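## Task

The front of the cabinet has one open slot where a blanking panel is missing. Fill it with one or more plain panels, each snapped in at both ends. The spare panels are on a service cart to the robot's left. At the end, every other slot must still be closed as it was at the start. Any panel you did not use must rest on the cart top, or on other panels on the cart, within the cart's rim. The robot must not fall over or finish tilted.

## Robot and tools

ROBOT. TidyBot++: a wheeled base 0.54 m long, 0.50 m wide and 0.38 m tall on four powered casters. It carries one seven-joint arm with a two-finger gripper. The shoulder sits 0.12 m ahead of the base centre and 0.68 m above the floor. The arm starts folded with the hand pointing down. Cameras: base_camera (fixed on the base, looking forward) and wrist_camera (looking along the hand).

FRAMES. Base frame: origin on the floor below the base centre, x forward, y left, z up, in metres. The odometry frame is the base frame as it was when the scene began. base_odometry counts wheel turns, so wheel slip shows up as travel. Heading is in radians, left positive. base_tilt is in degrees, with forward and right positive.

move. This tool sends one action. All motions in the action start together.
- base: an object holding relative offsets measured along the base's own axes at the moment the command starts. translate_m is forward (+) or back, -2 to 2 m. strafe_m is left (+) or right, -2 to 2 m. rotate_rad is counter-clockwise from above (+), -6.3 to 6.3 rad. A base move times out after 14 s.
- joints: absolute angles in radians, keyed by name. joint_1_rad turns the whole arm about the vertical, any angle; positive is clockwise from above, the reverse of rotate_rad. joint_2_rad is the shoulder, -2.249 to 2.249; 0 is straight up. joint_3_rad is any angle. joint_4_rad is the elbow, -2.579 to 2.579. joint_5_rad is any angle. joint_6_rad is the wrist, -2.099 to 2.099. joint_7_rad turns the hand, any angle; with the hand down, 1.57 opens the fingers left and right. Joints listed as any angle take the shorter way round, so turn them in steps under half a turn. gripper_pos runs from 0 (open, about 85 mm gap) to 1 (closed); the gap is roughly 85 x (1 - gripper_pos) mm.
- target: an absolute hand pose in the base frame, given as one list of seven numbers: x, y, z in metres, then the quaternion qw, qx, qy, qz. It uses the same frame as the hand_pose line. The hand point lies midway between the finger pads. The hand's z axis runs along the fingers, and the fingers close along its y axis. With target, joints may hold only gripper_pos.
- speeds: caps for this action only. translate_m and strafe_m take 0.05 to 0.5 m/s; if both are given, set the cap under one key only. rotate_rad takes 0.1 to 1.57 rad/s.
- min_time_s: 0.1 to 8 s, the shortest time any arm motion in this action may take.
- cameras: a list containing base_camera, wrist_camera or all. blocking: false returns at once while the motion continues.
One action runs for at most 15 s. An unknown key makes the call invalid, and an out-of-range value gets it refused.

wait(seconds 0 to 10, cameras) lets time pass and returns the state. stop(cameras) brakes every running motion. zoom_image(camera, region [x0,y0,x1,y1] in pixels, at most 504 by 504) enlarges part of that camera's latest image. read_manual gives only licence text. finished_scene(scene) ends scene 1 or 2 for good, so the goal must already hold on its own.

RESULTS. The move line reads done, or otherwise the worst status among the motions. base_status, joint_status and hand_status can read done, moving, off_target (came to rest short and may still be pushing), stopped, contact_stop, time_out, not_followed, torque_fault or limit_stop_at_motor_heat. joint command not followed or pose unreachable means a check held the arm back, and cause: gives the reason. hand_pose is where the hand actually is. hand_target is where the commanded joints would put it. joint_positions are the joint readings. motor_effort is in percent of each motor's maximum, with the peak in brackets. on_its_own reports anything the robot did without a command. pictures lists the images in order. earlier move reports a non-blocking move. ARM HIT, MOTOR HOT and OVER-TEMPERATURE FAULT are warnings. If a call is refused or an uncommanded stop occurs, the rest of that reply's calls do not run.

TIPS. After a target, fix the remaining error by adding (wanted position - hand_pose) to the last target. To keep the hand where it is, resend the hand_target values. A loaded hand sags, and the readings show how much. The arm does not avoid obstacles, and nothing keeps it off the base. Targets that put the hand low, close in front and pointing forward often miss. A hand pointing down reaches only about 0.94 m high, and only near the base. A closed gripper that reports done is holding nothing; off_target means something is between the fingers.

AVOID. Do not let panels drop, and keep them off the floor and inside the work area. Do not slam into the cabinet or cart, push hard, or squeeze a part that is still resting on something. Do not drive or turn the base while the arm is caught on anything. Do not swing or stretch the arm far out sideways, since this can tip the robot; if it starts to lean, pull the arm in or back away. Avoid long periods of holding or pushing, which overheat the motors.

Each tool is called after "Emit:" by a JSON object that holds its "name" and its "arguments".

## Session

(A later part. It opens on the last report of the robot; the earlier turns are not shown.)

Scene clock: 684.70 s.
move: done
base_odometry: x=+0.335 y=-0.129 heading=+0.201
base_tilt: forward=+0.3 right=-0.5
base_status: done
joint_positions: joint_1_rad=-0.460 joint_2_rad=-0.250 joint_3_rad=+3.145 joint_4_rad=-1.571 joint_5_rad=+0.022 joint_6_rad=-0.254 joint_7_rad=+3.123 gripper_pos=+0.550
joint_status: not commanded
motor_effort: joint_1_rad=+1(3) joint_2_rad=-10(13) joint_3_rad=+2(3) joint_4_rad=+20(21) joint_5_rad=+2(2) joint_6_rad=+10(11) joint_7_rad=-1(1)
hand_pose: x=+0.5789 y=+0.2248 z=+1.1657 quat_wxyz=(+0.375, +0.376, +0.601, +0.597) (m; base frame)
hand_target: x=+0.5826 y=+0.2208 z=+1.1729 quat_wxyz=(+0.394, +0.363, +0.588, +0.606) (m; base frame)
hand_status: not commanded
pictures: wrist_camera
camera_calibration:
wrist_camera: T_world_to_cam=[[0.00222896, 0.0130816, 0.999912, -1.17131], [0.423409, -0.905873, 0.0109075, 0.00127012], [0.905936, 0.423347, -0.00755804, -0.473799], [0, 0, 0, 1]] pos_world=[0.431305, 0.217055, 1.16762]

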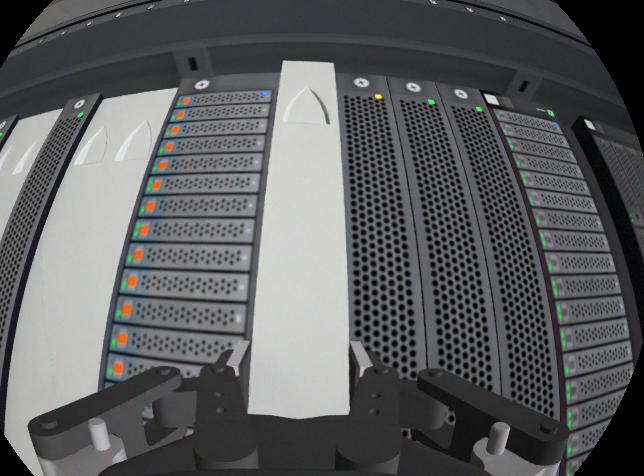

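Emit:
{"name": "move", "arguments": {"base": {"translate_m": 0.005}, "speeds": {"translate_m": 0.05}, "cameras": ["wrist_camera"]}}

Emit:
{"name": "zoom_image", "arguments": {"camera": "wrist_camera", "region": [200, 280, 400, 440]}}

Emit:
{"name": "zoom_image", "arguments": {"camera": "wrist_camera", "region": [60, 40, 400, 240]}}

Scene clock: 707.40 s.
move: done
base_odometry: x=+0.340 y=-0.128 heading=+0.201
base_tilt: forward=+0.4 right=-0.5
base_status: done
joint_positions: joint_1_rad=-0.460 joint_2_rad=-0.257 joint_3_rad=+3.142 joint_4_rad=-1.579 joint_5_rad=+0.022 joint_6_rad=-0.251 joint_7_rad=+3.125 gripper_pos=+0.550
joint_status: not commanded
motor_effort: joint_1_rad=+1(6) joint_2_rad=-10(11) joint_3_rad=+2(6) joint_4_rad=+21(24) joint_5_rad=+1(2) joint_6_rad=+10(15) joint_7_rad=-1(1)
hand_pose: x=+0.5752 y=+0.2254 z=+1.1656 quat_wxyz=(+0.375, +0.374, +0.601, +0.598) (m; base frame)
hand_target: x=+0.5826 y=+0.2208 z=+1.1729 quat_wxyz=(+0.394, +0.363, +0.588, +0.606) (m; base frame)
hand_status: not commanded
pictures: wrist_camera
camera_calibration:
wrist_camera: T_world_to_cam=[[-0.00114764, 0.0140669, 0.9999, -1.16956], [0.426567, -0.90436, 0.0132124, -0.00143927], [0.904455, 0.42654, -0.00496259, -0.473577], [0, 0, 0, 1]] pos_world=[0.427601, 0.21715, 1.16711]

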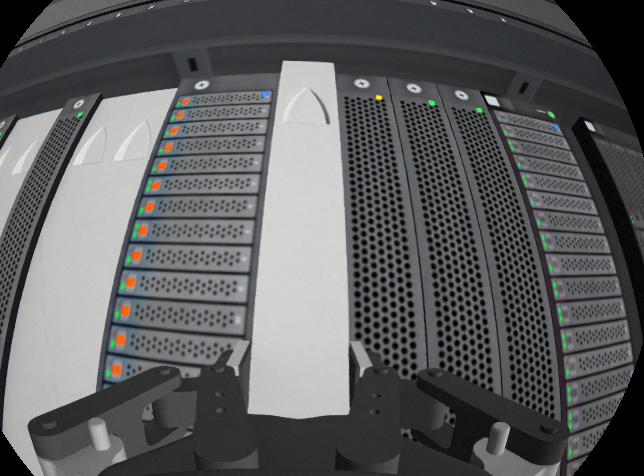

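Scaled by 2.520.

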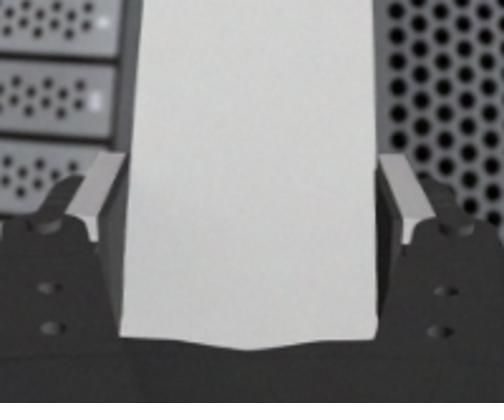

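Scaled by 1.482.

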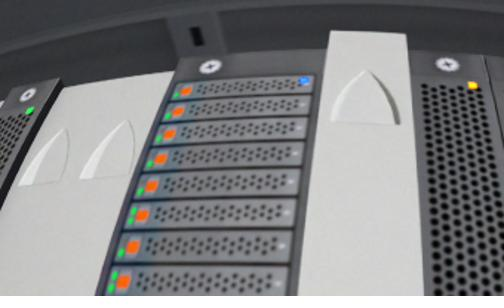

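Emit:
{"name": "move", "arguments": {"base": {"translate_m": -0.003}, "speeds": {"translate_m": 0.05}}}

Emit:
{"name": "move", "arguments": {"joints": {"gripper_pos": 0.5}, "cameras": ["wrist_camera"]}}

Emit:
{"name": "zoom_image", "arguments": {"camera": "wrist_camera", "region": [200, 280, 400, 440]}}

Emit:
{"name": "zoom_image", "arguments": {"camera": "wrist_camera", "region": [240, 40, 380, 180]}}

Scene clock: 713.90 s.
move: done
base_odometry: x=+0.337 y=-0.129 heading=+0.201
base_tilt: forward=+0.3 right=-0.5
base_status: done
joint_positions: joint_1_rad=-0.459 joint_2_rad=-0.257 joint_3_rad=+3.142 joint_4_rad=-1.579 joint_5_rad=+0.022 joint_6_rad=-0.251 joint_7_rad=+3.125 gripper_pos=+0.550
joint_status: not commanded
motor_effort: joint_1_rad=+0(3) joint_2_rad=-12(14) joint_3_rad=+0(2) joint_4_rad=+20(21) joint_5_rad=+1(1) joint_6_rad=+10(10) joint_7_rad=+0(1)
hand_pose: x=+0.5755 y=+0.2253 z=+1.1655 quat_wxyz=(+0.376, +0.374, +0.601, +0.598) (m; base frame)
hand_target: x=+0.5826 y=+0.2208 z=+1.1729 quat_wxyz=(+0.394, +0.363, +0.588, +0.606) (m; base frame)
hand_status: not commanded
pictures: none

Scene clock: 714.50 s.
move: done
base_odometry: x=+0.337 y=-0.129 heading=+0.201
base_tilt: forward=+0.4 right=-0.5
base_status: not commanded
joint_positions: joint_1_rad=-0.459 joint_2_rad=-0.257 joint_3_rad=+3.142 joint_4_rad=-1.579 joint_5_rad=+0.022 joint_6_rad=-0.251 joint_7_rad=+3.125 gripper_pos=+0.500
joint_status: all done
motor_effort: joint_1_rad=+0(1) joint_2_rad=-11(12) joint_3_rad=+0(0) joint_4_rad=+20(20) joint_5_rad=+1(1) joint_6_rad=+10(10) joint_7_rad=-1(1)
hand_pose: x=+0.5755 y=+0.2253 z=+1.1655 quat_wxyz=(+0.376, +0.374, +0.601, +0.598) (m; base frame)
hand_target: x=+0.5826 y=+0.2208 z=+1.1729 quat_wxyz=(+0.394, +0.363, +0.588, +0.606) (m; base frame)
hand_status: not commanded
pictures: wrist_camera
camera_calibration:
wrist_camera: T_world_to_cam=[[-0.00100438, 0.0142421, 0.999898, -1.16955], [0.426285, -0.904491, 0.0133114, -0.0014889], [0.904589, 0.426254, -0.00516273, -0.47352], [0, 0, 0, 1]] pos_world=[0.427801, 0.21715, 1.16701]

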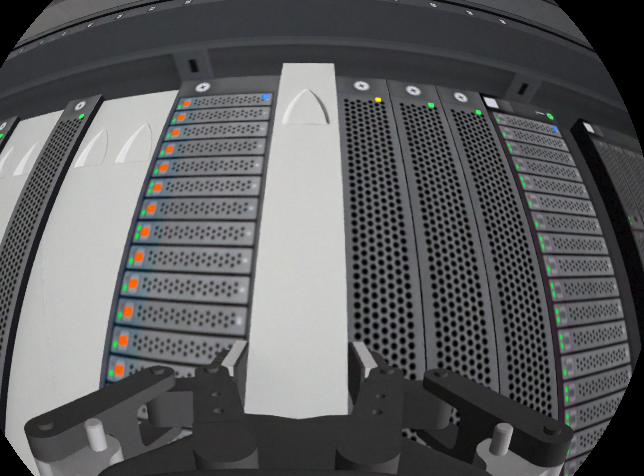

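Scaled by 2.520.

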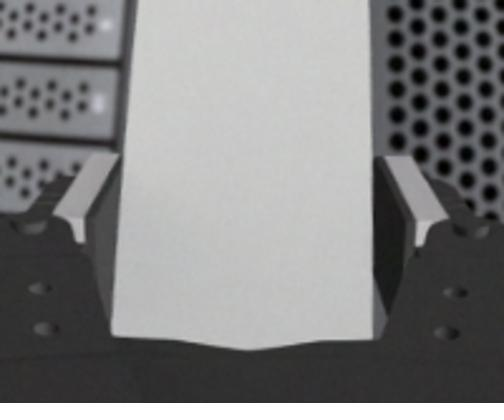

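Scaled by 3.600.

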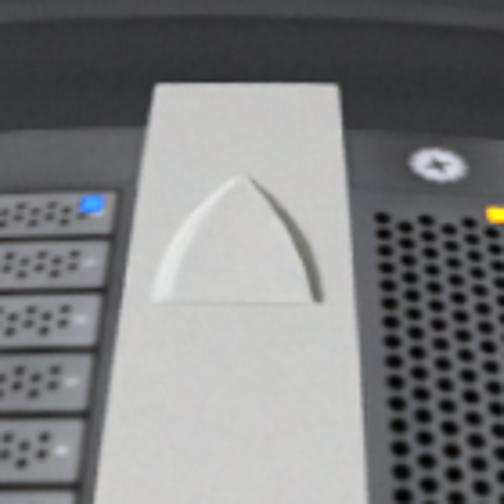

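Emit:
{"name": "move", "arguments": {"joints": {"gripper_pos": 0.45}, "cameras": ["wrist_camera"]}}

Emit:
{"name": "zoom_image", "arguments": {"camera": "wrist_camera", "region": [200, 280, 400, 440]}}

Emit:
{"name": "zoom_image", "arguments": {"camera": "wrist_camera", "region": [240, 40, 380, 180]}}

Scene clock: 726.67 s.
move: done
base_odometry: x=+0.337 y=-0.129 heading=+0.201
base_tilt: forward=+0.3 right=-0.4
base_status: not commanded
joint_positions: joint_1_rad=-0.459 joint_2_rad=-0.257 joint_3_rad=+3.142 joint_4_rad=-1.579 joint_5_rad=+0.022 joint_6_rad=-0.251 joint_7_rad=+3.125 gripper_pos=+0.450
joint_status: all done
motor_effort: joint_1_rad=+0(1) joint_2_rad=-12(12) joint_3_rad=+0(0) joint_4_rad=+20(20) joint_5_rad=+1(1) joint_6_rad=+9(10) joint_7_rad=-1(1)
hand_pose: x=+0.5755 y=+0.2253 z=+1.1655 quat_wxyz=(+0.376, +0.374, +0.601, +0.598) (m; base frame)
hand_target: x=+0.5826 y=+0.2208 z=+1.1729 quat_wxyz=(+0.394, +0.363, +0.588, +0.606) (m; base frame)
hand_status: not commanded
pictures: wrist_camera
camera_calibration:
wrist_camera: T_world_to_cam=[[-0.00100438, 0.0142421, 0.999898, -1.16955], [0.426285, -0.904491, 0.0133114, -0.0014889], [0.904589, 0.426254, -0.00516273, -0.47352], [0, 0, 0, 1]] pos_world=[0.427801, 0.21715, 1.16701]

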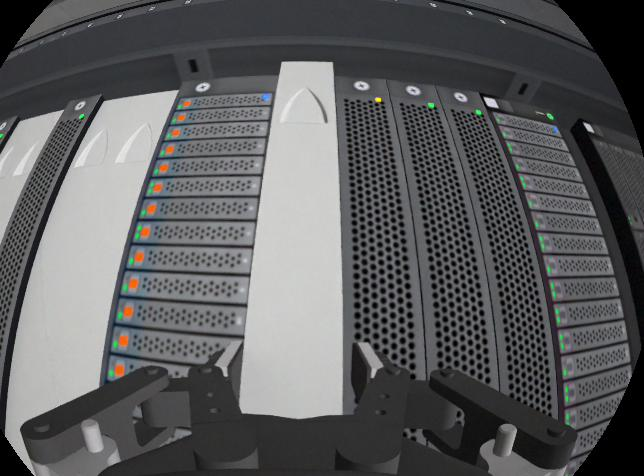

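Scaled by 2.520.

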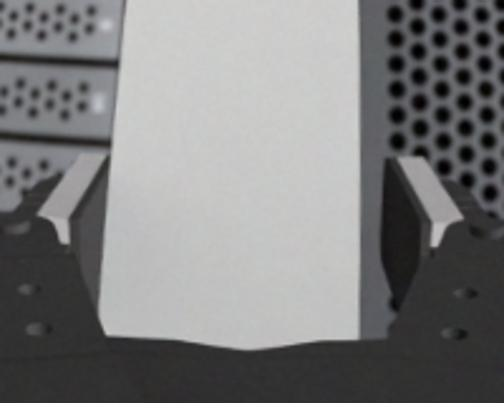

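Scaled by 3.600.

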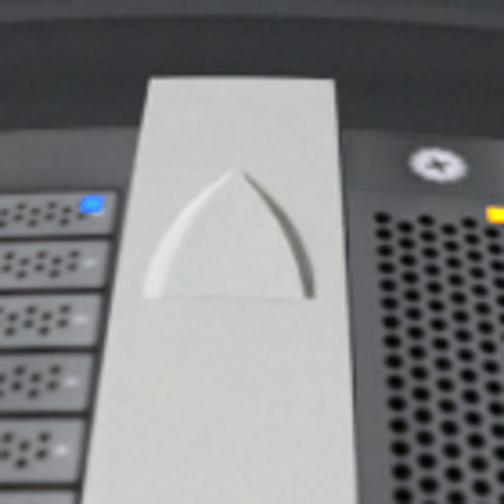

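Emit:
{"name": "move", "arguments": {"joints": {"gripper_pos": 0.4}, "cameras": ["wrist_camera"]}}

Emit:
{"name": "zoom_image", "arguments": {"camera": "wrist_camera", "region": [200, 280, 400, 440]}}

Emit:
{"name": "zoom_image", "arguments": {"camera": "wrist_camera", "region": [240, 40, 380, 180]}}

Scene clock: 756.80 s.
move: done
base_odometry: x=+0.337 y=-0.129 heading=+0.201
base_tilt: forward=+0.3 right=-0.5
base_status: not commanded
joint_positions: joint_1_rad=-0.459 joint_2_rad=-0.257 joint_3_rad=+3.142 joint_4_rad=-1.579 joint_5_rad=+0.022 joint_6_rad=-0.251 joint_7_rad=+3.125 gripper_pos=+0.400
joint_status: all done
motor_effort: joint_1_rad=+0(1) joint_2_rad=-11(12) joint_3_rad=+0(0) joint_4_rad=+20(20) joint_5_rad=+1(2) joint_6_rad=+10(10) joint_7_rad=-1(1)
hand_pose: x=+0.5755 y=+0.2253 z=+1.1655 quat_wxyz=(+0.376, +0.374, +0.601, +0.598) (m; base frame)
hand_target: x=+0.5826 y=+0.2208 z=+1.1729 quat_wxyz=(+0.394, +0.363, +0.588, +0.606) (m; base frame)
hand_status: not commanded
pictures: wrist_camera
camera_calibration:
wrist_camera: T_world_to_cam=[[-0.00100438, 0.0142421, 0.999898, -1.16955], [0.426285, -0.904491, 0.0133114, -0.0014889], [0.904589, 0.426254, -0.00516273, -0.47352], [0, 0, 0, 1]] pos_world=[0.427801, 0.21715, 1.16701]

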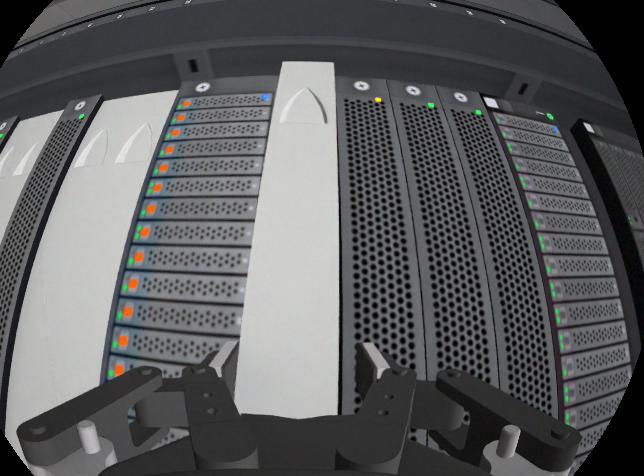

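Scaled by 2.520.

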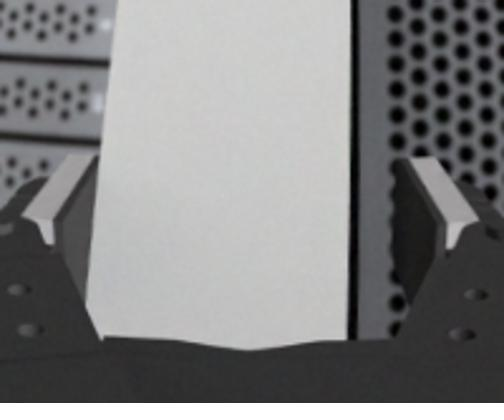

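Scaled by 3.600.

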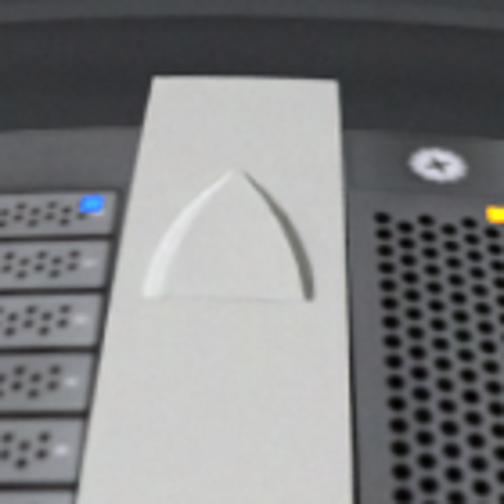

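Emit:
{"name": "move", "arguments": {"joints": {"gripper_pos": 0.35}, "cameras": ["wrist_camera"]}}

Emit:
{"name": "zoom_image", "arguments": {"camera": "wrist_camera", "region": [200, 280, 400, 440]}}

Emit:
{"name": "zoom_image", "arguments": {"camera": "wrist_camera", "region": [240, 40, 380, 180]}}

Scene clock: 762.47 s.
move: done
base_odometry: x=+0.337 y=-0.129 heading=+0.201
base_tilt: forward=+0.3 right=-0.5
base_status: not commanded
joint_positions: joint_1_rad=-0.459 joint_2_rad=-0.257 joint_3_rad=+3.142 joint_4_rad=-1.579 joint_5_rad=+0.022 joint_6_rad=-0.251 joint_7_rad=+3.125 gripper_pos=+0.350
joint_status: all done
motor_effort: joint_1_rad=+0(1) joint_2_rad=-11(12) joint_3_rad=+0(0) joint_4_rad=+20(21) joint_5_rad=+1(2) joint_6_rad=+10(10) joint_7_rad=-1(1)
hand_pose: x=+0.5755 y=+0.2253 z=+1.1655 quat_wxyz=(+0.376, +0.374, +0.601, +0.598) (m; base frame)
hand_target: x=+0.5826 y=+0.2208 z=+1.1729 quat_wxyz=(+0.394, +0.363, +0.588, +0.606) (m; base frame)
hand_status: not commanded
pictures: wrist_camera
camera_calibration:
wrist_camera: T_world_to_cam=[[-0.00100438, 0.0142421, 0.999898, -1.16955], [0.426285, -0.904491, 0.0133114, -0.0014889], [0.904589, 0.426254, -0.00516273, -0.47352], [0, 0, 0, 1]] pos_world=[0.427801, 0.21715, 1.16701]

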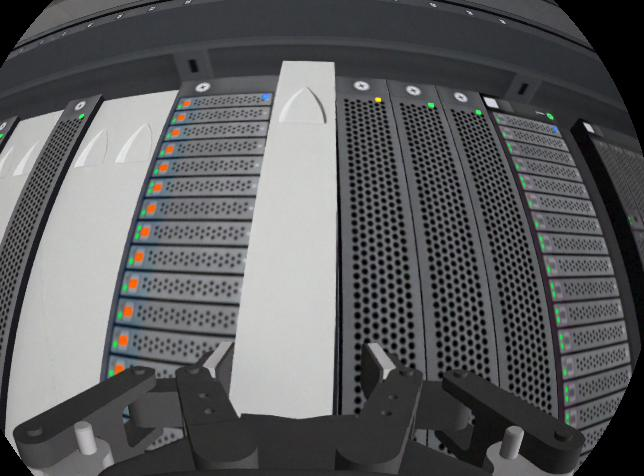

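Scaled by 2.520.

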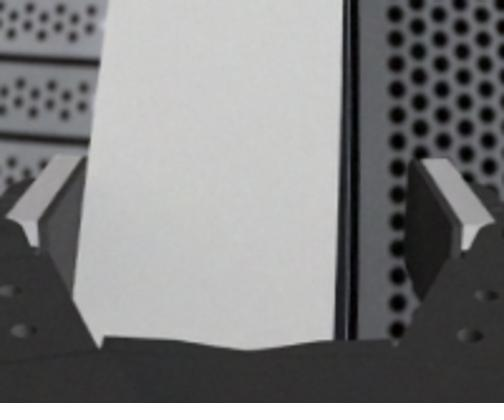

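Scaled by 3.600.

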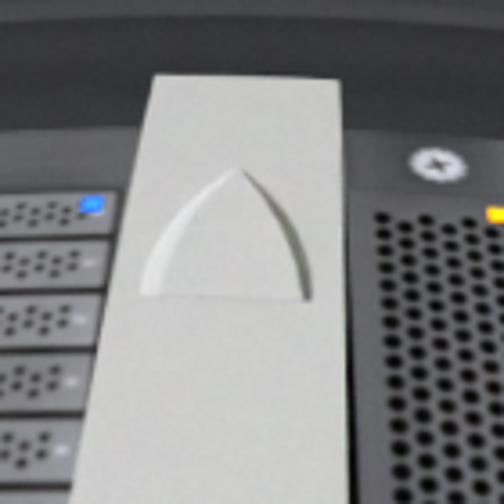

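Emit:
{"name": "move", "arguments": {"joints": {"gripper_pos": 0.7}}}

Emit:
{"name": "move", "arguments": {"base": {"translate_m": -0.08}, "speeds": {"translate_m": 0.1}, "cameras": ["wrist_camera"]}}

Scene clock: 776.07 s.
move: off_target
base_odometry: x=+0.337 y=-0.129 heading=+0.201
base_tilt: forward=+0.3 right=-0.5
base_status: not commanded
joint_positions: joint_1_rad=-0.459 joint_2_rad=-0.257 joint_3_rad=+3.142 joint_4_rad=-1.579 joint_5_rad=+0.022 joint_6_rad=-0.250 joint_7_rad=+3.125 gripper_pos=+0.550
joint_status: gripper_pos off_target (ended at +0.550, target +0.700)
motor_effort: joint_1_rad=+0(1) joint_2_rad=-11(12) joint_3_rad=+0(1) joint_4_rad=+20(20) joint_5_rad=+1(2) joint_6_rad=+9(10) joint_7_rad=+0(1)
hand_pose: x=+0.5755 y=+0.2254 z=+1.1658 quat_wxyz=(+0.376, +0.374, +0.601, +0.599) (m; base frame)
hand_target: x=+0.5826 y=+0.2208 z=+1.1729 quat_wxyz=(+0.394, +0.363, +0.588, +0.606) (m; base frame)
hand_status: not commanded
pictures: none

Scene clock: 777.47 s.
move: done
base_odometry: x=+0.259 y=-0.145 heading=+0.201
base_tilt: forward=+0.3 right=-0.4
base_status: done
joint_positions: joint_1_rad=-0.459 joint_2_rad=-0.254 joint_3_rad=+3.142 joint_4_rad=-1.579 joint_5_rad=+0.022 joint_6_rad=-0.248 joint_7_rad=+3.125 gripper_pos=+0.550
joint_status: not commanded
motor_effort: joint_1_rad=+0(1) joint_2_rad=-12(14) joint_3_rad=+0(1) joint_4_rad=+20(21) joint_5_rad=+1(1) joint_6_rad=+10(11) joint_7_rad=-1(1)
hand_pose: x=+0.5769 y=+0.2257 z=+1.1648 quat_wxyz=(+0.376, +0.374, +0.601, +0.598) (m; base frame)
hand_target: x=+0.5826 y=+0.2208 z=+1.1729 quat_wxyz=(+0.394, +0.363, +0.588, +0.606) (m; base frame)
hand_status: not commanded
pictures: wrist_camera
camera_calibration:
wrist_camera: T_world_to_cam=[[-0.000725244, 0.0143702, 0.999896, -1.16901], [0.425802, -0.904719, 0.0133112, -0.00136653], [0.904816, 0.425767, -0.0054627, -0.474646], [0, 0, 0, 1]] pos_world=[0.429202, 0.217651, 1.16631]

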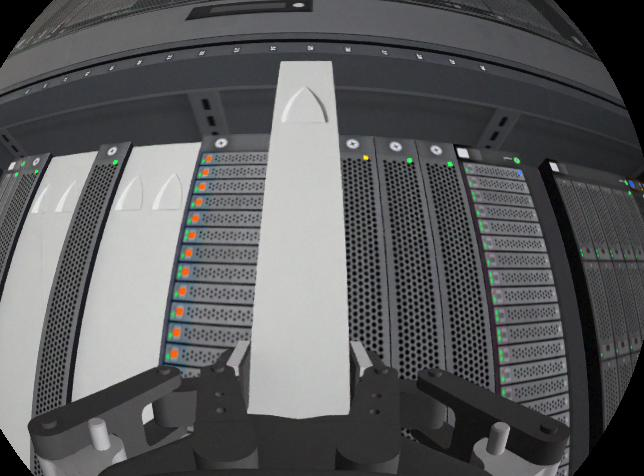

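Emit:
{"name": "move", "arguments": {"base": {"translate_m": -0.272, "strafe_m": -0.144}, "speeds": {"translate_m": 0.3}}}

Emit:
{"name": "move", "arguments": {"base": {"rotate_rad": 1.37}, "speeds": {"rotate_rad": 0.7}}}

Emit:
{"name": "move", "arguments": {"joints": {"joint_1_rad": -0.279, "joint_2_rad": 0.35, "joint_3_rad": 3.14, "joint_4_rad": -0.63, "joint_5_rad": 0.0, "joint_6_rad": -1.72, "joint_7_rad": 1.51}, "min_time_s": 4}}

Emit:
{"name": "move", "arguments": {"base": {"strafe_m": -0.33}, "speeds": {"strafe_m": 0.3}, "cameras": ["wrist_camera"]}}

Scene clock: 787.37 s.
move: done
base_odometry: x=+0.021 y=-0.340 heading=+0.201
base_tilt: forward=+0.3 right=-0.5
base_status: done
joint_positions: joint_1_rad=-0.459 joint_2_rad=-0.253 joint_3_rad=+3.142 joint_4_rad=-1.579 joint_5_rad=+0.022 joint_6_rad=-0.248 joint_7_rad=+3.125 gripper_pos=+0.550
joint_status: not commanded
motor_effort: joint_1_rad=+0(1) joint_2_rad=-12(15) joint_3_rad=+0(1) joint_4_rad=+20(21) joint_5_rad=+1(2) joint_6_rad=+9(11) joint_7_rad=-1(1)
hand_pose: x=+0.5773 y=+0.2260 z=+1.1643 quat_wxyz=(+0.375, +0.374, +0.601, +0.598) (m; base frame)
hand_target: x=+0.5826 y=+0.2208 z=+1.1729 quat_wxyz=(+0.394, +0.363, +0.588, +0.606) (m; base frame)
hand_status: not commanded
pictures: none

Scene clock: 790.10 s.
move: done
base_odometry: x=+0.021 y=-0.340 heading=+1.571
base_tilt: forward=+0.3 right=-0.5
base_status: done
joint_positions: joint_1_rad=-0.454 joint_2_rad=-0.253 joint_3_rad=+3.141 joint_4_rad=-1.579 joint_5_rad=+0.022 joint_6_rad=-0.248 joint_7_rad=+3.125 gripper_pos=+0.550
joint_status: not commanded
motor_effort: joint_1_rad=+1(2) joint_2_rad=-12(13) joint_3_rad=+0(2) joint_4_rad=+20(21) joint_5_rad=+1(2) joint_6_rad=+9(10) joint_7_rad=-1(1)
hand_pose: x=+0.5782 y=+0.2241 z=+1.1643 quat_wxyz=(+0.377, +0.375, +0.601, +0.597) (m; base frame)
hand_target: x=+0.5826 y=+0.2208 z=+1.1729 quat_wxyz=(+0.394, +0.363, +0.588, +0.606) (m; base frame)
hand_status: not commanded
pictures: none

Scene clock: 794.77 s.
move: done
base_odometry: x=+0.021 y=-0.340 heading=+1.571
base_tilt: forward=+0.4 right=-0.5
base_status: not commanded
joint_positions: joint_1_rad=-0.303 joint_2_rad=+0.325 joint_3_rad=+3.141 joint_4_rad=-0.653 joint_5_rad=+0.022 joint_6_rad=-1.638 joint_7_rad=+1.559 gripper_pos=+0.550
joint_status: all done
motor_effort: joint_1_rad=+0(2) joint_2_rad=-26(27) joint_3_rad=+0(1) joint_4_rad=+15(21) joint_5_rad=+1(3) joint_6_rad=+5(11) joint_7_rad=-1(2)
hand_pose: x=+0.6467 y=+0.1594 z=+0.9868 quat_wxyz=(-0.031, +0.956, +0.137, +0.258) (m; base frame)
hand_target: x=+0.6360 y=+0.1502 z=+0.9708 quat_wxyz=(-0.037, +0.970, +0.107, +0.216) (m; base frame)
hand_status: not commanded
pictures: none

Scene clock: 796.87 s.
move: done
base_odometry: x=+0.351 y=-0.340 heading=+1.572
base_tilt: forward=+0.4 right=-0.5
base_status: done
joint_positions: joint_1_rad=-0.290 joint_2_rad=+0.326 joint_3_rad=+3.141 joint_4_rad=-0.653 joint_5_rad=+0.022 joint_6_rad=-1.641 joint_7_rad=+1.558 gripper_pos=+0.550
joint_status: not commanded
motor_effort: joint_1_rad=+1(3) joint_2_rad=-26(27) joint_3_rad=+0(1) joint_4_rad=+15(16) joint_5_rad=+1(3) joint_6_rad=+5(5) joint_7_rad=-1(1)
hand_pose: x=+0.6484 y=+0.1526 z=+0.9859 quat_wxyz=(-0.029, +0.957, +0.130, +0.256) (m; base frame)
hand_target: x=+0.6360 y=+0.1502 z=+0.9708 quat_wxyz=(-0.037, +0.970, +0.107, +0.216) (m; base frame)
hand_status: not commanded
pictures: wrist_camera
camera_calibration:
wrist_camera: T_world_to_cam=[[0.272628, -0.962032, 0.01295, -0.0442422], [-0.8388, -0.244256, -0.486573, 1.1163], [0.471262, 0.121791, -0.873544, 0.674144], [0, 0, 0, 1]] pos_world=[0.630712, 0.147994, 1.13263]

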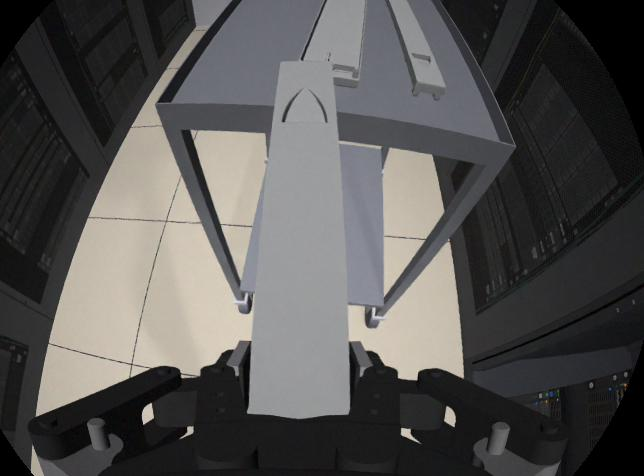

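Emit:
{"name": "zoom_image", "arguments": {"camera": "wrist_camera", "region": [300, 20, 460, 120]}}

Scaled by 3.150.

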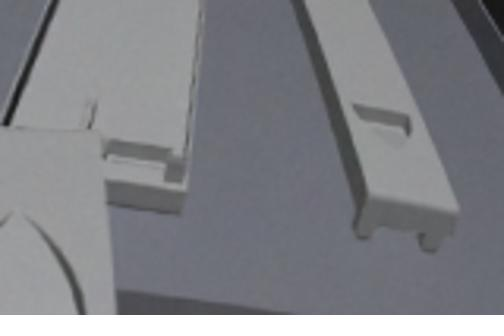

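Emit:
{"name": "move", "arguments": {"base": {"translate_m": 0.62}, "speeds": {"translate_m": 0.25}, "joints": {"joint_1_rad": -0.232, "joint_2_rad": 0.35, "joint_3_rad": 3.14, "joint_4_rad": -0.63, "joint_5_rad": 0.0, "joint_6_rad": -1.72, "joint_7_rad": 1.51}, "cameras": ["wrist_camera"]}}

Scene clock: 810.10 s.
move: done
base_odometry: x=+0.350 y=+0.280 heading=+1.572
base_tilt: forward=+0.4 right=-0.5
base_status: done
joint_positions: joint_1_rad=-0.251 joint_2_rad=+0.336 joint_3_rad=+3.141 joint_4_rad=-0.651 joint_5_rad=+0.022 joint_6_rad=-1.644 joint_7_rad=+1.557 gripper_pos=+0.550
joint_status: all done
motor_effort: joint_1_rad=+1(3) joint_2_rad=-26(29) joint_3_rad=+0(1) joint_4_rad=+15(16) joint_5_rad=+1(2) joint_6_rad=+5(6) joint_7_rad=-1(1)
hand_pose: x=+0.6562 y=+0.1323 z=+0.9806 quat_wxyz=(-0.023, +0.961, +0.111, +0.252) (m; base frame)
hand_target: x=+0.6425 y=+0.1257 z=+0.9707 quat_wxyz=(-0.032, +0.972, +0.084, +0.217) (m; base frame)
hand_status: not commanded
pictures: wrist_camera
camera_calibration:
wrist_camera: T_world_to_cam=[[0.234801, -0.971957, 0.0129564, -0.0397113], [-0.852992, -0.212417, -0.476742, 1.11081], [0.466125, 0.100888, -0.878948, 0.679719], [0, 0, 0, 1]] pos_world=[0.640006, 0.128783, 1.12752]

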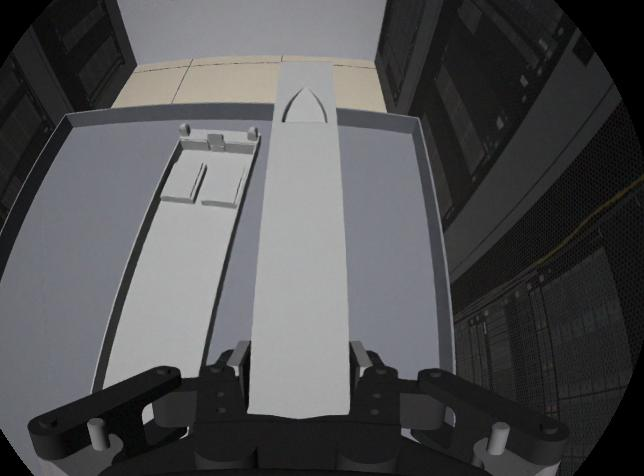

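Emit:
{"name": "move", "arguments": {"joints": {"joint_1_rad": -0.232, "joint_2_rad": 0.227, "joint_3_rad": 3.14, "joint_4_rad": -1.034, "joint_5_rad": 0.0, "joint_6_rad": -1.268, "joint_7_rad": 1.51}, "min_time_s": 3.5, "cameras": ["wrist_camera"]}}

Scene clock: 819.63 s.
move: done
base_odometry: x=+0.350 y=+0.280 heading=+1.572
base_tilt: forward=+0.4 right=-0.5
base_status: not commanded
joint_positions: joint_1_rad=-0.251 joint_2_rad=+0.242 joint_3_rad=+3.141 joint_4_rad=-0.999 joint_5_rad=+0.022 joint_6_rad=-1.352 joint_7_rad=+1.556 gripper_pos=+0.550
joint_status: all done
motor_effort: joint_1_rad=+1(3) joint_2_rad=-24(29) joint_3_rad=+0(1) joint_4_rad=+16(17) joint_5_rad=+1(3) joint_6_rad=+5(5) joint_7_rad=+0(2)
hand_pose: x=+0.6632 y=+0.1343 z=+0.9269 quat_wxyz=(-0.025, +0.956, +0.113, +0.270) (m; base frame)
hand_target: x=+0.6762 y=+0.1339 z=+0.9329 quat_wxyz=(-0.044, +0.950, +0.082, +0.298) (m; base frame)
hand_status: not commanded
pictures: wrist_camera
camera_calibration:
wrist_camera: T_world_to_cam=[[0.238757, -0.970969, 0.0146667, -0.0430773], [-0.83314, -0.212578, -0.510576, 1.10982], [0.498871, 0.109684, -0.859708, 0.588284], [0, 0, 0, 1]] pos_world=[0.641446, 0.129572, 1.07303]

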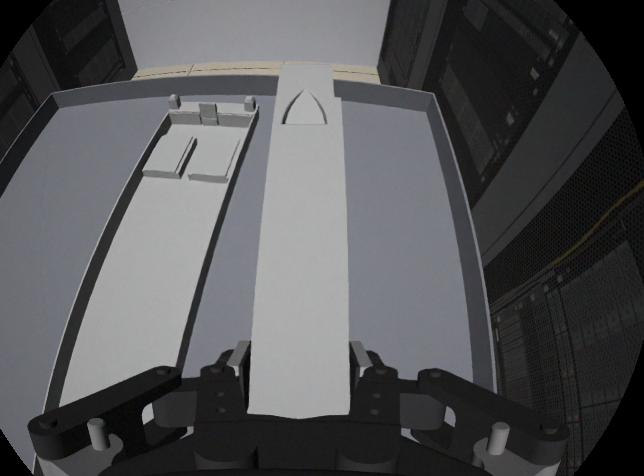

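Emit:
{"name": "move", "arguments": {"base": {"strafe_m": -0.003}, "speeds": {"strafe_m": 0.05}}}

Emit:
{"name": "move", "arguments": {"joints": {"gripper_pos": 0.4}, "cameras": ["wrist_camera"]}}

Emit:
{"name": "zoom_image", "arguments": {"camera": "wrist_camera", "region": [230, 50, 380, 200]}}

Scene clock: 825.30 s.
move: done
base_odometry: x=+0.353 y=+0.280 heading=+1.572
base_tilt: forward=+0.4 right=-0.5
base_status: done
joint_positions: joint_1_rad=-0.249 joint_2_rad=+0.241 joint_3_rad=+3.141 joint_4_rad=-0.999 joint_5_rad=+0.021 joint_6_rad=-1.351 joint_7_rad=+1.554 gripper_pos=+0.550
joint_status: not commanded
motor_effort: joint_1_rad=+0(4) joint_2_rad=-24(25) joint_3_rad=+0(2) joint_4_rad=+16(17) joint_5_rad=+2(3) joint_6_rad=+5(6) joint_7_rad=+0(1)
hand_pose: x=+0.6633 y=+0.1335 z=+0.9276 quat_wxyz=(-0.026, +0.956, +0.111, +0.271) (m; base frame)
hand_target: x=+0.6762 y=+0.1339 z=+0.9329 quat_wxyz=(-0.044, +0.950, +0.082, +0.298) (m; base frame)
hand_status: not commanded
pictures: none

Scene clock: 826.03 s.
move: done
base_odometry: x=+0.353 y=+0.280 heading=+1.572
base_tilt: forward=+0.3 right=-0.4
base_status: not commanded
joint_positions: joint_1_rad=-0.249 joint_2_rad=+0.241 joint_3_rad=+3.141 joint_4_rad=-0.999 joint_5_rad=+0.021 joint_6_rad=-1.343 joint_7_rad=+1.554 gripper_pos=+0.400
joint_status: all done
motor_effort: joint_1_rad=+0(1) joint_2_rad=-24(25) joint_3_rad=+0(0) joint_4_rad=+17(17) joint_5_rad=+1(2) joint_6_rad=+4(6) joint_7_rad=-1(1)
hand_pose: x=+0.6653 y=+0.1340 z=+0.9286 quat_wxyz=(-0.026, +0.955, +0.111, +0.274) (m; base frame)
hand_target: x=+0.6762 y=+0.1339 z=+0.9329 quat_wxyz=(-0.044, +0.950, +0.082, +0.298) (m; base frame)
hand_status: not commanded
pictures: wrist_camera
camera_calibration:
wrist_camera: T_world_to_cam=[[0.235392, -0.971816, 0.0128428, -0.0398406], [-0.82951, -0.207774, -0.518404, 1.11653], [0.506462, 0.111375, -0.855039, 0.579163], [0, 0, 0, 1]] pos_world=[0.64223, 0.128765, 1.07453]

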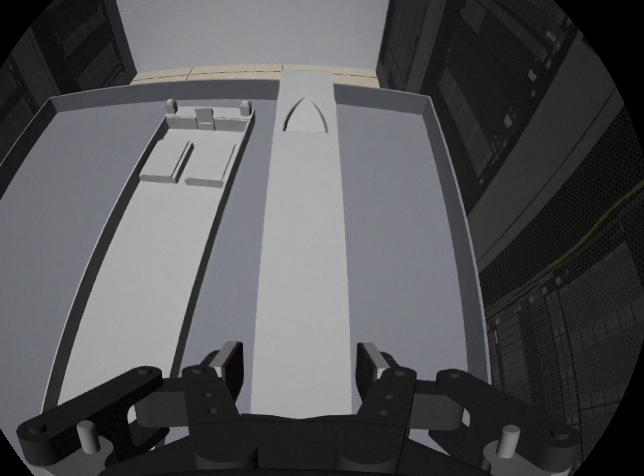

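Scaled by 3.360.

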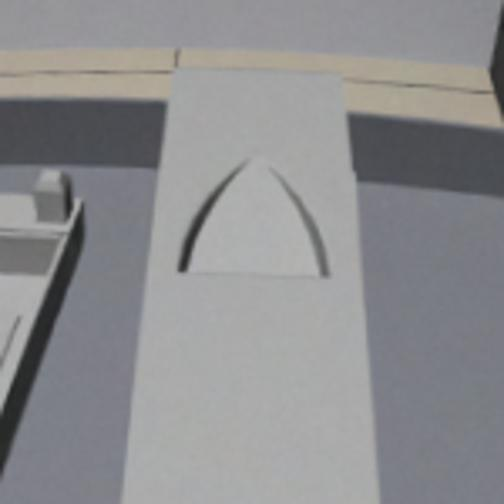

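Emit:
{"name": "move", "arguments": {"joints": {"gripper_pos": 0.0}}}

Emit:
{"name": "move", "arguments": {"joints": {"joint_1_rad": -0.24, "joint_2_rad": 0.367, "joint_3_rad": 3.14, "joint_4_rad": -0.543, "joint_5_rad": 0.0, "joint_6_rad": -2.049, "joint_7_rad": 1.53}, "min_time_s": 3, "cameras": ["wrist_camera"]}}

Scene clock: 845.53 s.
move: done
base_odometry: x=+0.353 y=+0.280 heading=+1.572
base_tilt: forward=+0.3 right=-0.5
base_status: not commanded
joint_positions: joint_1_rad=-0.249 joint_2_rad=+0.241 joint_3_rad=+3.141 joint_4_rad=-0.999 joint_5_rad=+0.021 joint_6_rad=-1.343 joint_7_rad=+1.554 gripper_pos=+0.000
joint_status: all done
motor_effort: joint_1_rad=+0(2) joint_2_rad=-24(25) joint_3_rad=+0(0) joint_4_rad=+17(17) joint_5_rad=+1(2) joint_6_rad=+4(5) joint_7_rad=+0(1)
hand_pose: x=+0.6653 y=+0.1340 z=+0.9286 quat_wxyz=(-0.026, +0.955, +0.111, +0.274) (m; base frame)
hand_target: x=+0.6762 y=+0.1339 z=+0.9329 quat_wxyz=(-0.044, +0.950, +0.082, +0.298) (m; base frame)
hand_status: not commanded
pictures: none

Scene clock: 849.17 s.
move: done
base_odometry: x=+0.353 y=+0.280 heading=+1.572
base_tilt: forward=+0.3 right=-0.5
base_status: not commanded
joint_positions: joint_1_rad=-0.249 joint_2_rad=+0.336 joint_3_rad=+3.141 joint_4_rad=-0.561 joint_5_rad=+0.021 joint_6_rad=-1.972 joint_7_rad=+1.554 gripper_pos=+0.000
joint_status: all done
motor_effort: joint_1_rad=+1(2) joint_2_rad=-24(26) joint_3_rad=+0(1) joint_4_rad=+13(17) joint_5_rad=+1(3) joint_6_rad=+3(5) joint_7_rad=+0(2)
hand_pose: x=+0.5738 y=+0.1110 z=+0.9754 quat_wxyz=(-0.009, +0.985, +0.110, +0.136) (m; base frame)
hand_target: x=+0.5612 y=+0.1101 z=+0.9614 quat_wxyz=(-0.013, +0.991, +0.100, +0.090) (m; base frame)
hand_status: not commanded
pictures: wrist_camera
camera_calibration:
wrist_camera: T_world_to_cam=[[0.227537, -0.973706, 0.011085, -0.03476], [-0.940558, -0.22271, -0.25642, 0.870015], [0.252147, 0.047919, -0.966502, 0.92979], [0, 0, 0, 1]] pos_world=[0.591765, 0.115361, 1.12212]

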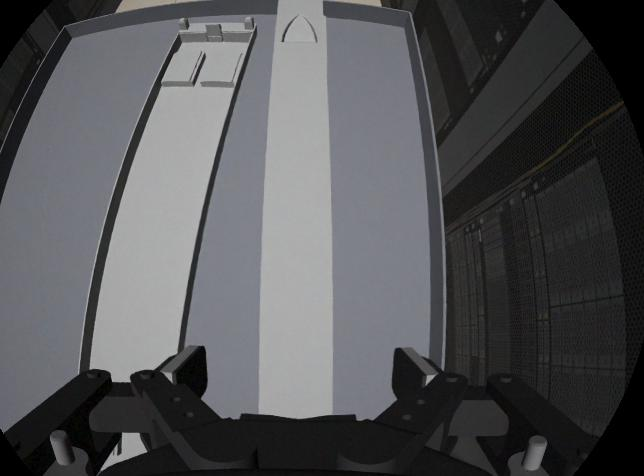

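Emit:
{"name": "move", "arguments": {"base": {"strafe_m": 0.0025}, "speeds": {"strafe_m": 0.05}, "joints": {"joint_1_rad": -0.24, "joint_2_rad": 0.313, "joint_3_rad": 3.14, "joint_4_rad": -0.736, "joint_5_rad": 0.0, "joint_6_rad": -1.816, "joint_7_rad": 1.53}, "min_time_s": 3, "cameras": ["wrist_camera"]}}

Scene clock: 857.63 s.
move: done
base_odometry: x=+0.351 y=+0.280 heading=+1.572
base_tilt: forward=+0.4 right=-0.5
base_status: done
joint_positions: joint_1_rad=-0.249 joint_2_rad=+0.331 joint_3_rad=+3.141 joint_4_rad=-0.704 joint_5_rad=+0.021 joint_6_rad=-1.892 joint_7_rad=+1.554 gripper_pos=+0.000
joint_status: all done
motor_effort: joint_1_rad=+1(3) joint_2_rad=-24(26) joint_3_rad=+0(2) joint_4_rad=+14(14) joint_5_rad=+1(3) joint_6_rad=+1(3) joint_7_rad=+0(2)
hand_pose: x=+0.5788 y=+0.1119 z=+0.9361 quat_wxyz=(-0.005, +0.988, +0.111, +0.107) (m; base frame)
hand_target: x=+0.5916 y=+0.1177 z=+0.9394 quat_wxyz=(-0.020, +0.985, +0.099, +0.136) (m; base frame)
hand_status: not commanded
pictures: wrist_camera
camera_calibration:
wrist_camera: T_world_to_cam=[[0.229146, -0.973306, 0.0129249, -0.0372785], [-0.953114, -0.227048, -0.200059, 0.819847], [0.197653, 0.0335237, -0.979699, 0.935983], [0, 0, 0, 1]] pos_world=[0.60495, 0.118484, 1.08148]

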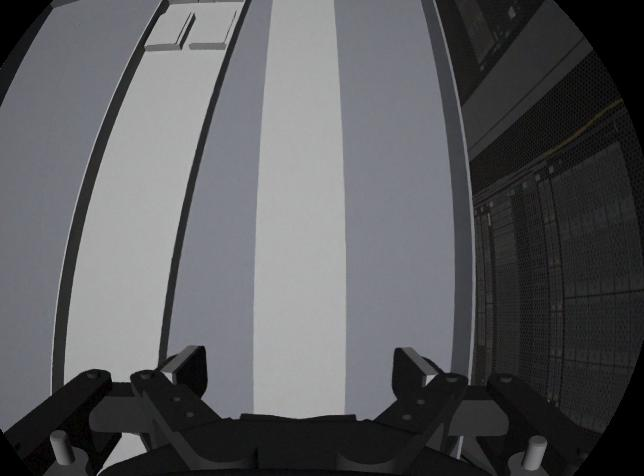

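Emit:
{"name": "move", "arguments": {"joints": {"joint_1_rad": -0.24, "joint_2_rad": 0.313, "joint_3_rad": 3.14, "joint_4_rad": -0.6745, "joint_5_rad": 0.0, "joint_6_rad": -1.816, "joint_7_rad": 1.53}, "min_time_s": 1}}

Emit:
{"name": "move", "arguments": {"joints": {"gripper_pos": 0.62}}}

Emit:
{"name": "move", "arguments": {"joints": {"gripper_pos": 0.8}, "cameras": ["wrist_camera"]}}

Emit:
{"name": "zoom_image", "arguments": {"camera": "wrist_camera", "region": [200, 280, 400, 440]}}

Scene clock: 865.40 s.
move: done
base_odometry: x=+0.351 y=+0.280 heading=+1.572
base_tilt: forward=+0.4 right=-0.5
base_status: not commanded
joint_positions: joint_1_rad=-0.249 joint_2_rad=+0.329 joint_3_rad=+3.141 joint_4_rad=-0.692 joint_5_rad=+0.021 joint_6_rad=-1.891 joint_7_rad=+1.554 gripper_pos=+0.000
joint_status: all done
motor_effort: joint_1_rad=+0(2) joint_2_rad=-24(25) joint_3_rad=+0(1) joint_4_rad=+14(14) joint_5_rad=+1(2) joint_6_rad=+2(3) joint_7_rad=-1(2)
hand_pose: x=+0.5804 y=+0.1123 z=+0.9412 quat_wxyz=(-0.006, +0.987, +0.111, +0.115) (m; base frame)
hand_target: x=+0.5995 y=+0.1196 z=+0.9616 quat_wxyz=(-0.024, +0.981, +0.099, +0.167) (m; base frame)
hand_status: not commanded
pictures: none

Scene clock: 866.30 s.
move: off_target
base_odometry: x=+0.351 y=+0.280 heading=+1.572
base_tilt: forward=+0.4 right=-0.5
base_status: not commanded
joint_positions: joint_1_rad=-0.249 joint_2_rad=+0.327 joint_3_rad=+3.141 joint_4_rad=-0.691 joint_5_rad=+0.021 joint_6_rad=-1.891 joint_7_rad=+1.554 gripper_pos=+0.586
joint_status: gripper_pos off_target (ended at +0.586, target +0.620)
motor_effort: joint_1_rad=+0(1) joint_2_rad=-25(25) joint_3_rad=+0(0) joint_4_rad=+14(14) joint_5_rad=+1(2) joint_6_rad=+2(2) joint_7_rad=-1(1)
hand_pose: x=+0.5801 y=+0.1122 z=+0.9423 quat_wxyz=(-0.006, +0.987, +0.111, +0.116) (m; base frame)
hand_target: x=+0.5995 y=+0.1196 z=+0.9616 quat_wxyz=(-0.024, +0.981, +0.099, +0.167) (m; base frame)
hand_status: not commanded
pictures: none

Scene clock: 866.90 s.
move: off_target
base_odometry: x=+0.351 y=+0.280 heading=+1.572
base_tilt: forward=+0.4 right=-0.5
base_status: not commanded
joint_positions: joint_1_rad=-0.249 joint_2_rad=+0.327 joint_3_rad=+3.141 joint_4_rad=-0.691 joint_5_rad=+0.021 joint_6_rad=-1.891 joint_7_rad=+1.554 gripper_pos=+0.586
joint_status: gripper_pos off_target (ended at +0.586, target +0.800)
motor_effort: joint_1_rad=+0(1) joint_2_rad=-25(25) joint_3_rad=+0(0) joint_4_rad=+14(14) joint_5_rad=+1(2) joint_6_rad=+2(3) joint_7_rad=+0(1)
hand_pose: x=+0.5801 y=+0.1122 z=+0.9423 quat_wxyz=(-0.006, +0.987, +0.111, +0.116) (m; base frame)
hand_target: x=+0.5995 y=+0.1196 z=+0.9616 quat_wxyz=(-0.024, +0.981, +0.099, +0.167) (m; base frame)
hand_status: not commanded
pictures: wrist_camera
camera_calibration:
wrist_camera: T_world_to_cam=[[0.228918, -0.973364, 0.0126021, -0.0369836], [-0.949507, -0.226124, -0.217495, 0.836596], [0.214552, 0.0378229, -0.97598, 0.927961], [0, 0, 0, 1]] pos_world=[0.603724, 0.118077, 1.08809]

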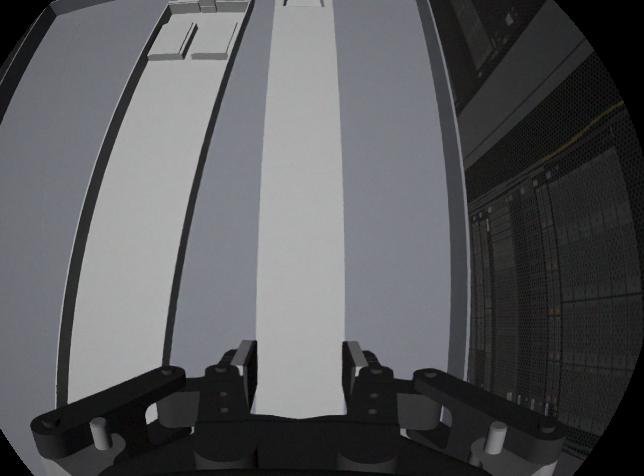

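Scaled by 2.520.

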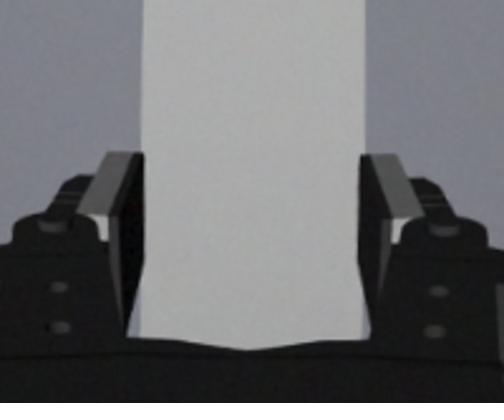

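Emit:
{"name": "move", "arguments": {"joints": {"gripper_pos": 0.3}}}

Emit:
{"name": "move", "arguments": {"joints": {"joint_1_rad": -0.24, "joint_2_rad": 0.313, "joint_3_rad": 3.14, "joint_4_rad": -0.737, "joint_5_rad": 0.0, "joint_6_rad": -1.816, "joint_7_rad": 1.53}, "min_time_s": 1}}

Emit:
{"name": "move", "arguments": {"joints": {"gripper_pos": 0.62}}}

Scene clock: 874.17 s.
move: done
base_odometry: x=+0.351 y=+0.280 heading=+1.572
base_tilt: forward=+0.4 right=-0.5
base_status: not commanded
joint_positions: joint_1_rad=-0.249 joint_2_rad=+0.327 joint_3_rad=+3.141 joint_4_rad=-0.691 joint_5_rad=+0.021 joint_6_rad=-1.890 joint_7_rad=+1.554 gripper_pos=+0.300
joint_status: all done
motor_effort: joint_1_rad=+1(2) joint_2_rad=-24(25) joint_3_rad=+0(0) joint_4_rad=+14(15) joint_5_rad=+2(2) joint_6_rad=+2(2) joint_7_rad=+0(1)
hand_pose: x=+0.5801 y=+0.1122 z=+0.9424 quat_wxyz=(-0.006, +0.987, +0.111, +0.116) (m; base frame)
hand_target: x=+0.5995 y=+0.1196 z=+0.9616 quat_wxyz=(-0.024, +0.981, +0.099, +0.167) (m; base frame)
hand_status: not commanded
pictures: none

Scene clock: 875.47 s.
move: done
base_odometry: x=+0.351 y=+0.280 heading=+1.572
base_tilt: forward=+0.4 right=-0.5
base_status: not commanded
joint_positions: joint_1_rad=-0.249 joint_2_rad=+0.327 joint_3_rad=+3.141 joint_4_rad=-0.707 joint_5_rad=+0.021 joint_6_rad=-1.890 joint_7_rad=+1.554 gripper_pos=+0.300
joint_status: all done
motor_effort: joint_1_rad=+1(2) joint_2_rad=-24(25) joint_3_rad=+0(1) joint_4_rad=+14(14) joint_5_rad=+1(3) joint_6_rad=+1(3) joint_7_rad=-1(2)
hand_pose: x=+0.5779 y=+0.1117 z=+0.9370 quat_wxyz=(-0.005, +0.988, +0.111, +0.109) (m; base frame)
hand_target: x=+0.5915 y=+0.1177 z=+0.9390 quat_wxyz=(-0.020, +0.986, +0.099, +0.136) (m; base frame)
hand_status: not commanded
pictures: none

Scene clock: 876.17 s.
move: off_target
base_odometry: x=+0.351 y=+0.280 heading=+1.572
base_tilt: forward=+0.4 right=-0.5
base_status: not commanded
joint_positions: joint_1_rad=-0.249 joint_2_rad=+0.324 joint_3_rad=+3.141 joint_4_rad=-0.708 joint_5_rad=+0.021 joint_6_rad=-1.890 joint_7_rad=+1.554 gripper_pos=+0.569
joint_status: gripper_pos off_target (ended at +0.569, target +0.620)
motor_effort: joint_1_rad=+1(1) joint_2_rad=-25(25) joint_3_rad=+0(1) joint_4_rad=+14(14) joint_5_rad=+1(2) joint_6_rad=+2(2) joint_7_rad=+0(1)
hand_pose: x=+0.5774 y=+0.1115 z=+0.9379 quat_wxyz=(-0.005, +0.988, +0.111, +0.110) (m; base frame)
hand_target: x=+0.5915 y=+0.1177 z=+0.9390 quat_wxyz=(-0.020, +0.986, +0.099, +0.136) (m; base frame)
hand_status: not commanded
pictures: none

Emit:
{"name": "move", "arguments": {"joints": {"gripper_pos": 0.4}}}

Emit:
{"name": "move", "arguments": {"joints": {"joint_1_rad": -0.24, "joint_2_rad": 0.313, "joint_3_rad": 3.14, "joint_4_rad": -0.749, "joint_5_rad": 0.0, "joint_6_rad": -1.816, "joint_7_rad": 1.53}, "min_time_s": 1}}

Emit:
{"name": "move", "arguments": {"joints": {"gripper_pos": 0.62}}}

Scene clock: 880.57 s.
move: done
base_odometry: x=+0.351 y=+0.280 heading=+1.572
base_tilt: forward=+0.3 right=-0.4
base_status: not commanded
joint_positions: joint_1_rad=-0.249 joint_2_rad=+0.324 joint_3_rad=+3.141 joint_4_rad=-0.708 joint_5_rad=+0.021 joint_6_rad=-1.889 joint_7_rad=+1.554 gripper_pos=+0.400
joint_status: all done
motor_effort: joint_1_rad=+1(1) joint_2_rad=-24(25) joint_3_rad=+0(0) joint_4_rad=+14(14) joint_5_rad=+1(2) joint_6_rad=+1(2) joint_7_rad=-1(1)
hand_pose: x=+0.5774 y=+0.1115 z=+0.9379 quat_wxyz=(-0.005, +0.988, +0.111, +0.110) (m; base frame)
hand_target: x=+0.5915 y=+0.1177 z=+0.9390 quat_wxyz=(-0.020, +0.986, +0.099, +0.136) (m; base frame)
hand_status: not commanded
pictures: none

Scene clock: 881.87 s.
move: done
base_odometry: x=+0.351 y=+0.280 heading=+1.572
base_tilt: forward=+0.3 right=-0.5
base_status: not commanded
joint_positions: joint_1_rad=-0.249 joint_2_rad=+0.324 joint_3_rad=+3.141 joint_4_rad=-0.717 joint_5_rad=+0.021 joint_6_rad=-1.889 joint_7_rad=+1.554 gripper_pos=+0.400
joint_status: all done
motor_effort: joint_1_rad=+0(2) joint_2_rad=-24(25) joint_3_rad=+0(1) joint_4_rad=+14(14) joint_5_rad=+1(3) joint_6_rad=+1(3) joint_7_rad=+1(1)
hand_pose: x=+0.5763 y=+0.1113 z=+0.9351 quat_wxyz=(-0.005, +0.988, +0.111, +0.106) (m; base frame)
hand_target: x=+0.5898 y=+0.1173 z=+0.9347 quat_wxyz=(-0.019, +0.986, +0.099, +0.130) (m; base frame)
hand_status: not commanded
pictures: none

Scene clock: 882.50 s.
move: off_target
base_odometry: x=+0.351 y=+0.280 heading=+1.572
base_tilt: forward=+0.4 right=-0.5
base_status: not commanded
joint_positions: joint_1_rad=-0.249 joint_2_rad=+0.322 joint_3_rad=+3.141 joint_4_rad=-0.718 joint_5_rad=+0.021 joint_6_rad=-1.889 joint_7_rad=+1.554 gripper_pos=+0.566
joint_status: gripper_pos off_target (ended at +0.566, target +0.620)
motor_effort: joint_1_rad=-1(1) joint_2_rad=-24(25) joint_3_rad=+0(0) joint_4_rad=+13(14) joint_5_rad=+1(2) joint_6_rad=+1(2) joint_7_rad=+0(1)
hand_pose: x=+0.5758 y=+0.1111 z=+0.9359 quat_wxyz=(-0.005, +0.988, +0.111, +0.107) (m; base frame)
hand_target: x=+0.5898 y=+0.1173 z=+0.9347 quat_wxyz=(-0.019, +0.986, +0.099, +0.130) (m; base frame)
hand_status: not commanded
pictures: none

Emit:
{"name": "move", "arguments": {"joints": {"gripper_pos": 0.78}}}

Emit:
{"name": "move", "arguments": {"joints": {"joint_1_rad": -0.24, "joint_2_rad": 0.345, "joint_3_rad": 3.14, "joint_4_rad": -0.60, "joint_5_rad": 0.0, "joint_6_rad": -1.98, "joint_7_rad": 1.53}, "min_time_s": 2.5, "cameras": ["wrist_camera"]}}

Emit:
{"name": "zoom_image", "arguments": {"camera": "wrist_camera", "region": [200, 280, 400, 440]}}

Scene clock: 896.90 s.
move: off_target
base_odometry: x=+0.351 y=+0.280 heading=+1.572
base_tilt: forward=+0.3 right=-0.5
base_status: not commanded
joint_positions: joint_1_rad=-0.249 joint_2_rad=+0.322 joint_3_rad=+3.141 joint_4_rad=-0.718 joint_5_rad=+0.021 joint_6_rad=-1.888 joint_7_rad=+1.554 gripper_pos=+0.566
joint_status: gripper_pos off_target (ended at +0.566, target +0.780)
motor_effort: joint_1_rad=-1(2) joint_2_rad=-24(24) joint_3_rad=+0(0) joint_4_rad=+13(14) joint_5_rad=+1(2) joint_6_rad=+2(2) joint_7_rad=-1(1)
hand_pose: x=+0.5758 y=+0.1111 z=+0.9360 quat_wxyz=(-0.005, +0.988, +0.111, +0.107) (m; base frame)
hand_target: x=+0.5898 y=+0.1173 z=+0.9347 quat_wxyz=(-0.019, +0.986, +0.099, +0.130) (m; base frame)
hand_status: not commanded
pictures: none

Scene clock: 899.70 s.
move: done
base_odometry: x=+0.351 y=+0.280 heading=+1.572
base_tilt: forward=+0.4 right=-0.5
base_status: not commanded
joint_positions: joint_1_rad=-0.249 joint_2_rad=+0.322 joint_3_rad=+3.141 joint_4_rad=-0.623 joint_5_rad=+0.021 joint_6_rad=-1.907 joint_7_rad=+1.554 gripper_pos=+0.566
joint_status: all done
motor_effort: joint_1_rad=+1(2) joint_2_rad=-24(26) joint_3_rad=+0(1) joint_4_rad=+14(15) joint_5_rad=+1(3) joint_6_rad=+3(4) joint_7_rad=+0(2)
hand_pose: x=+0.5822 y=+0.1128 z=+0.9667 quat_wxyz=(-0.010, +0.983, +0.110, +0.144) (m; base frame)
hand_target: x=+0.5692 y=+0.1121 z=+0.9579 quat_wxyz=(-0.015, +0.989, +0.100, +0.107) (m; base frame)
hand_status: not commanded
pictures: wrist_camera
camera_calibration:
wrist_camera: T_world_to_cam=[[0.228016, -0.973591, 0.0113673, -0.0353795], [-0.936067, -0.22241, -0.272603, 0.889077], [0.267932, 0.0515173, -0.962059, 0.90531], [0, 0, 0, 1]] pos_world=[0.597741, 0.116656, 1.11373]

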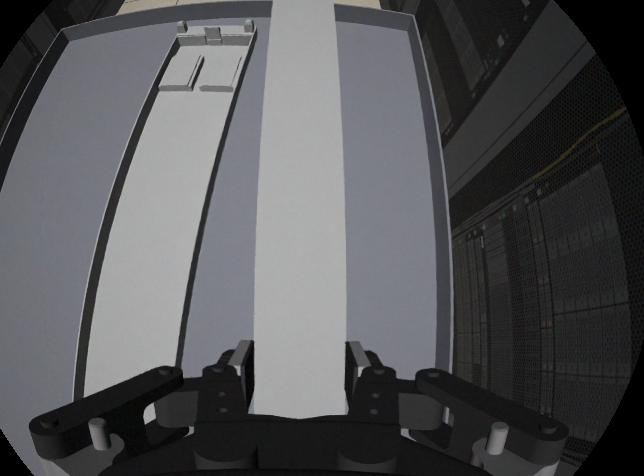

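Scaled by 2.520.

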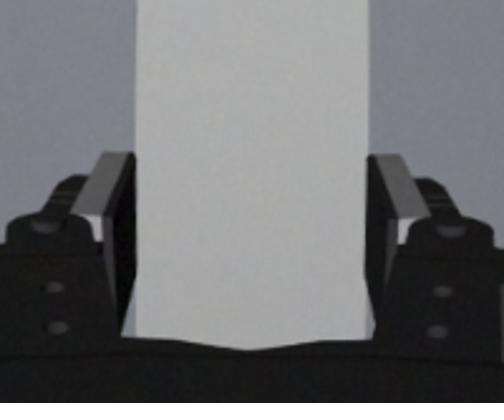

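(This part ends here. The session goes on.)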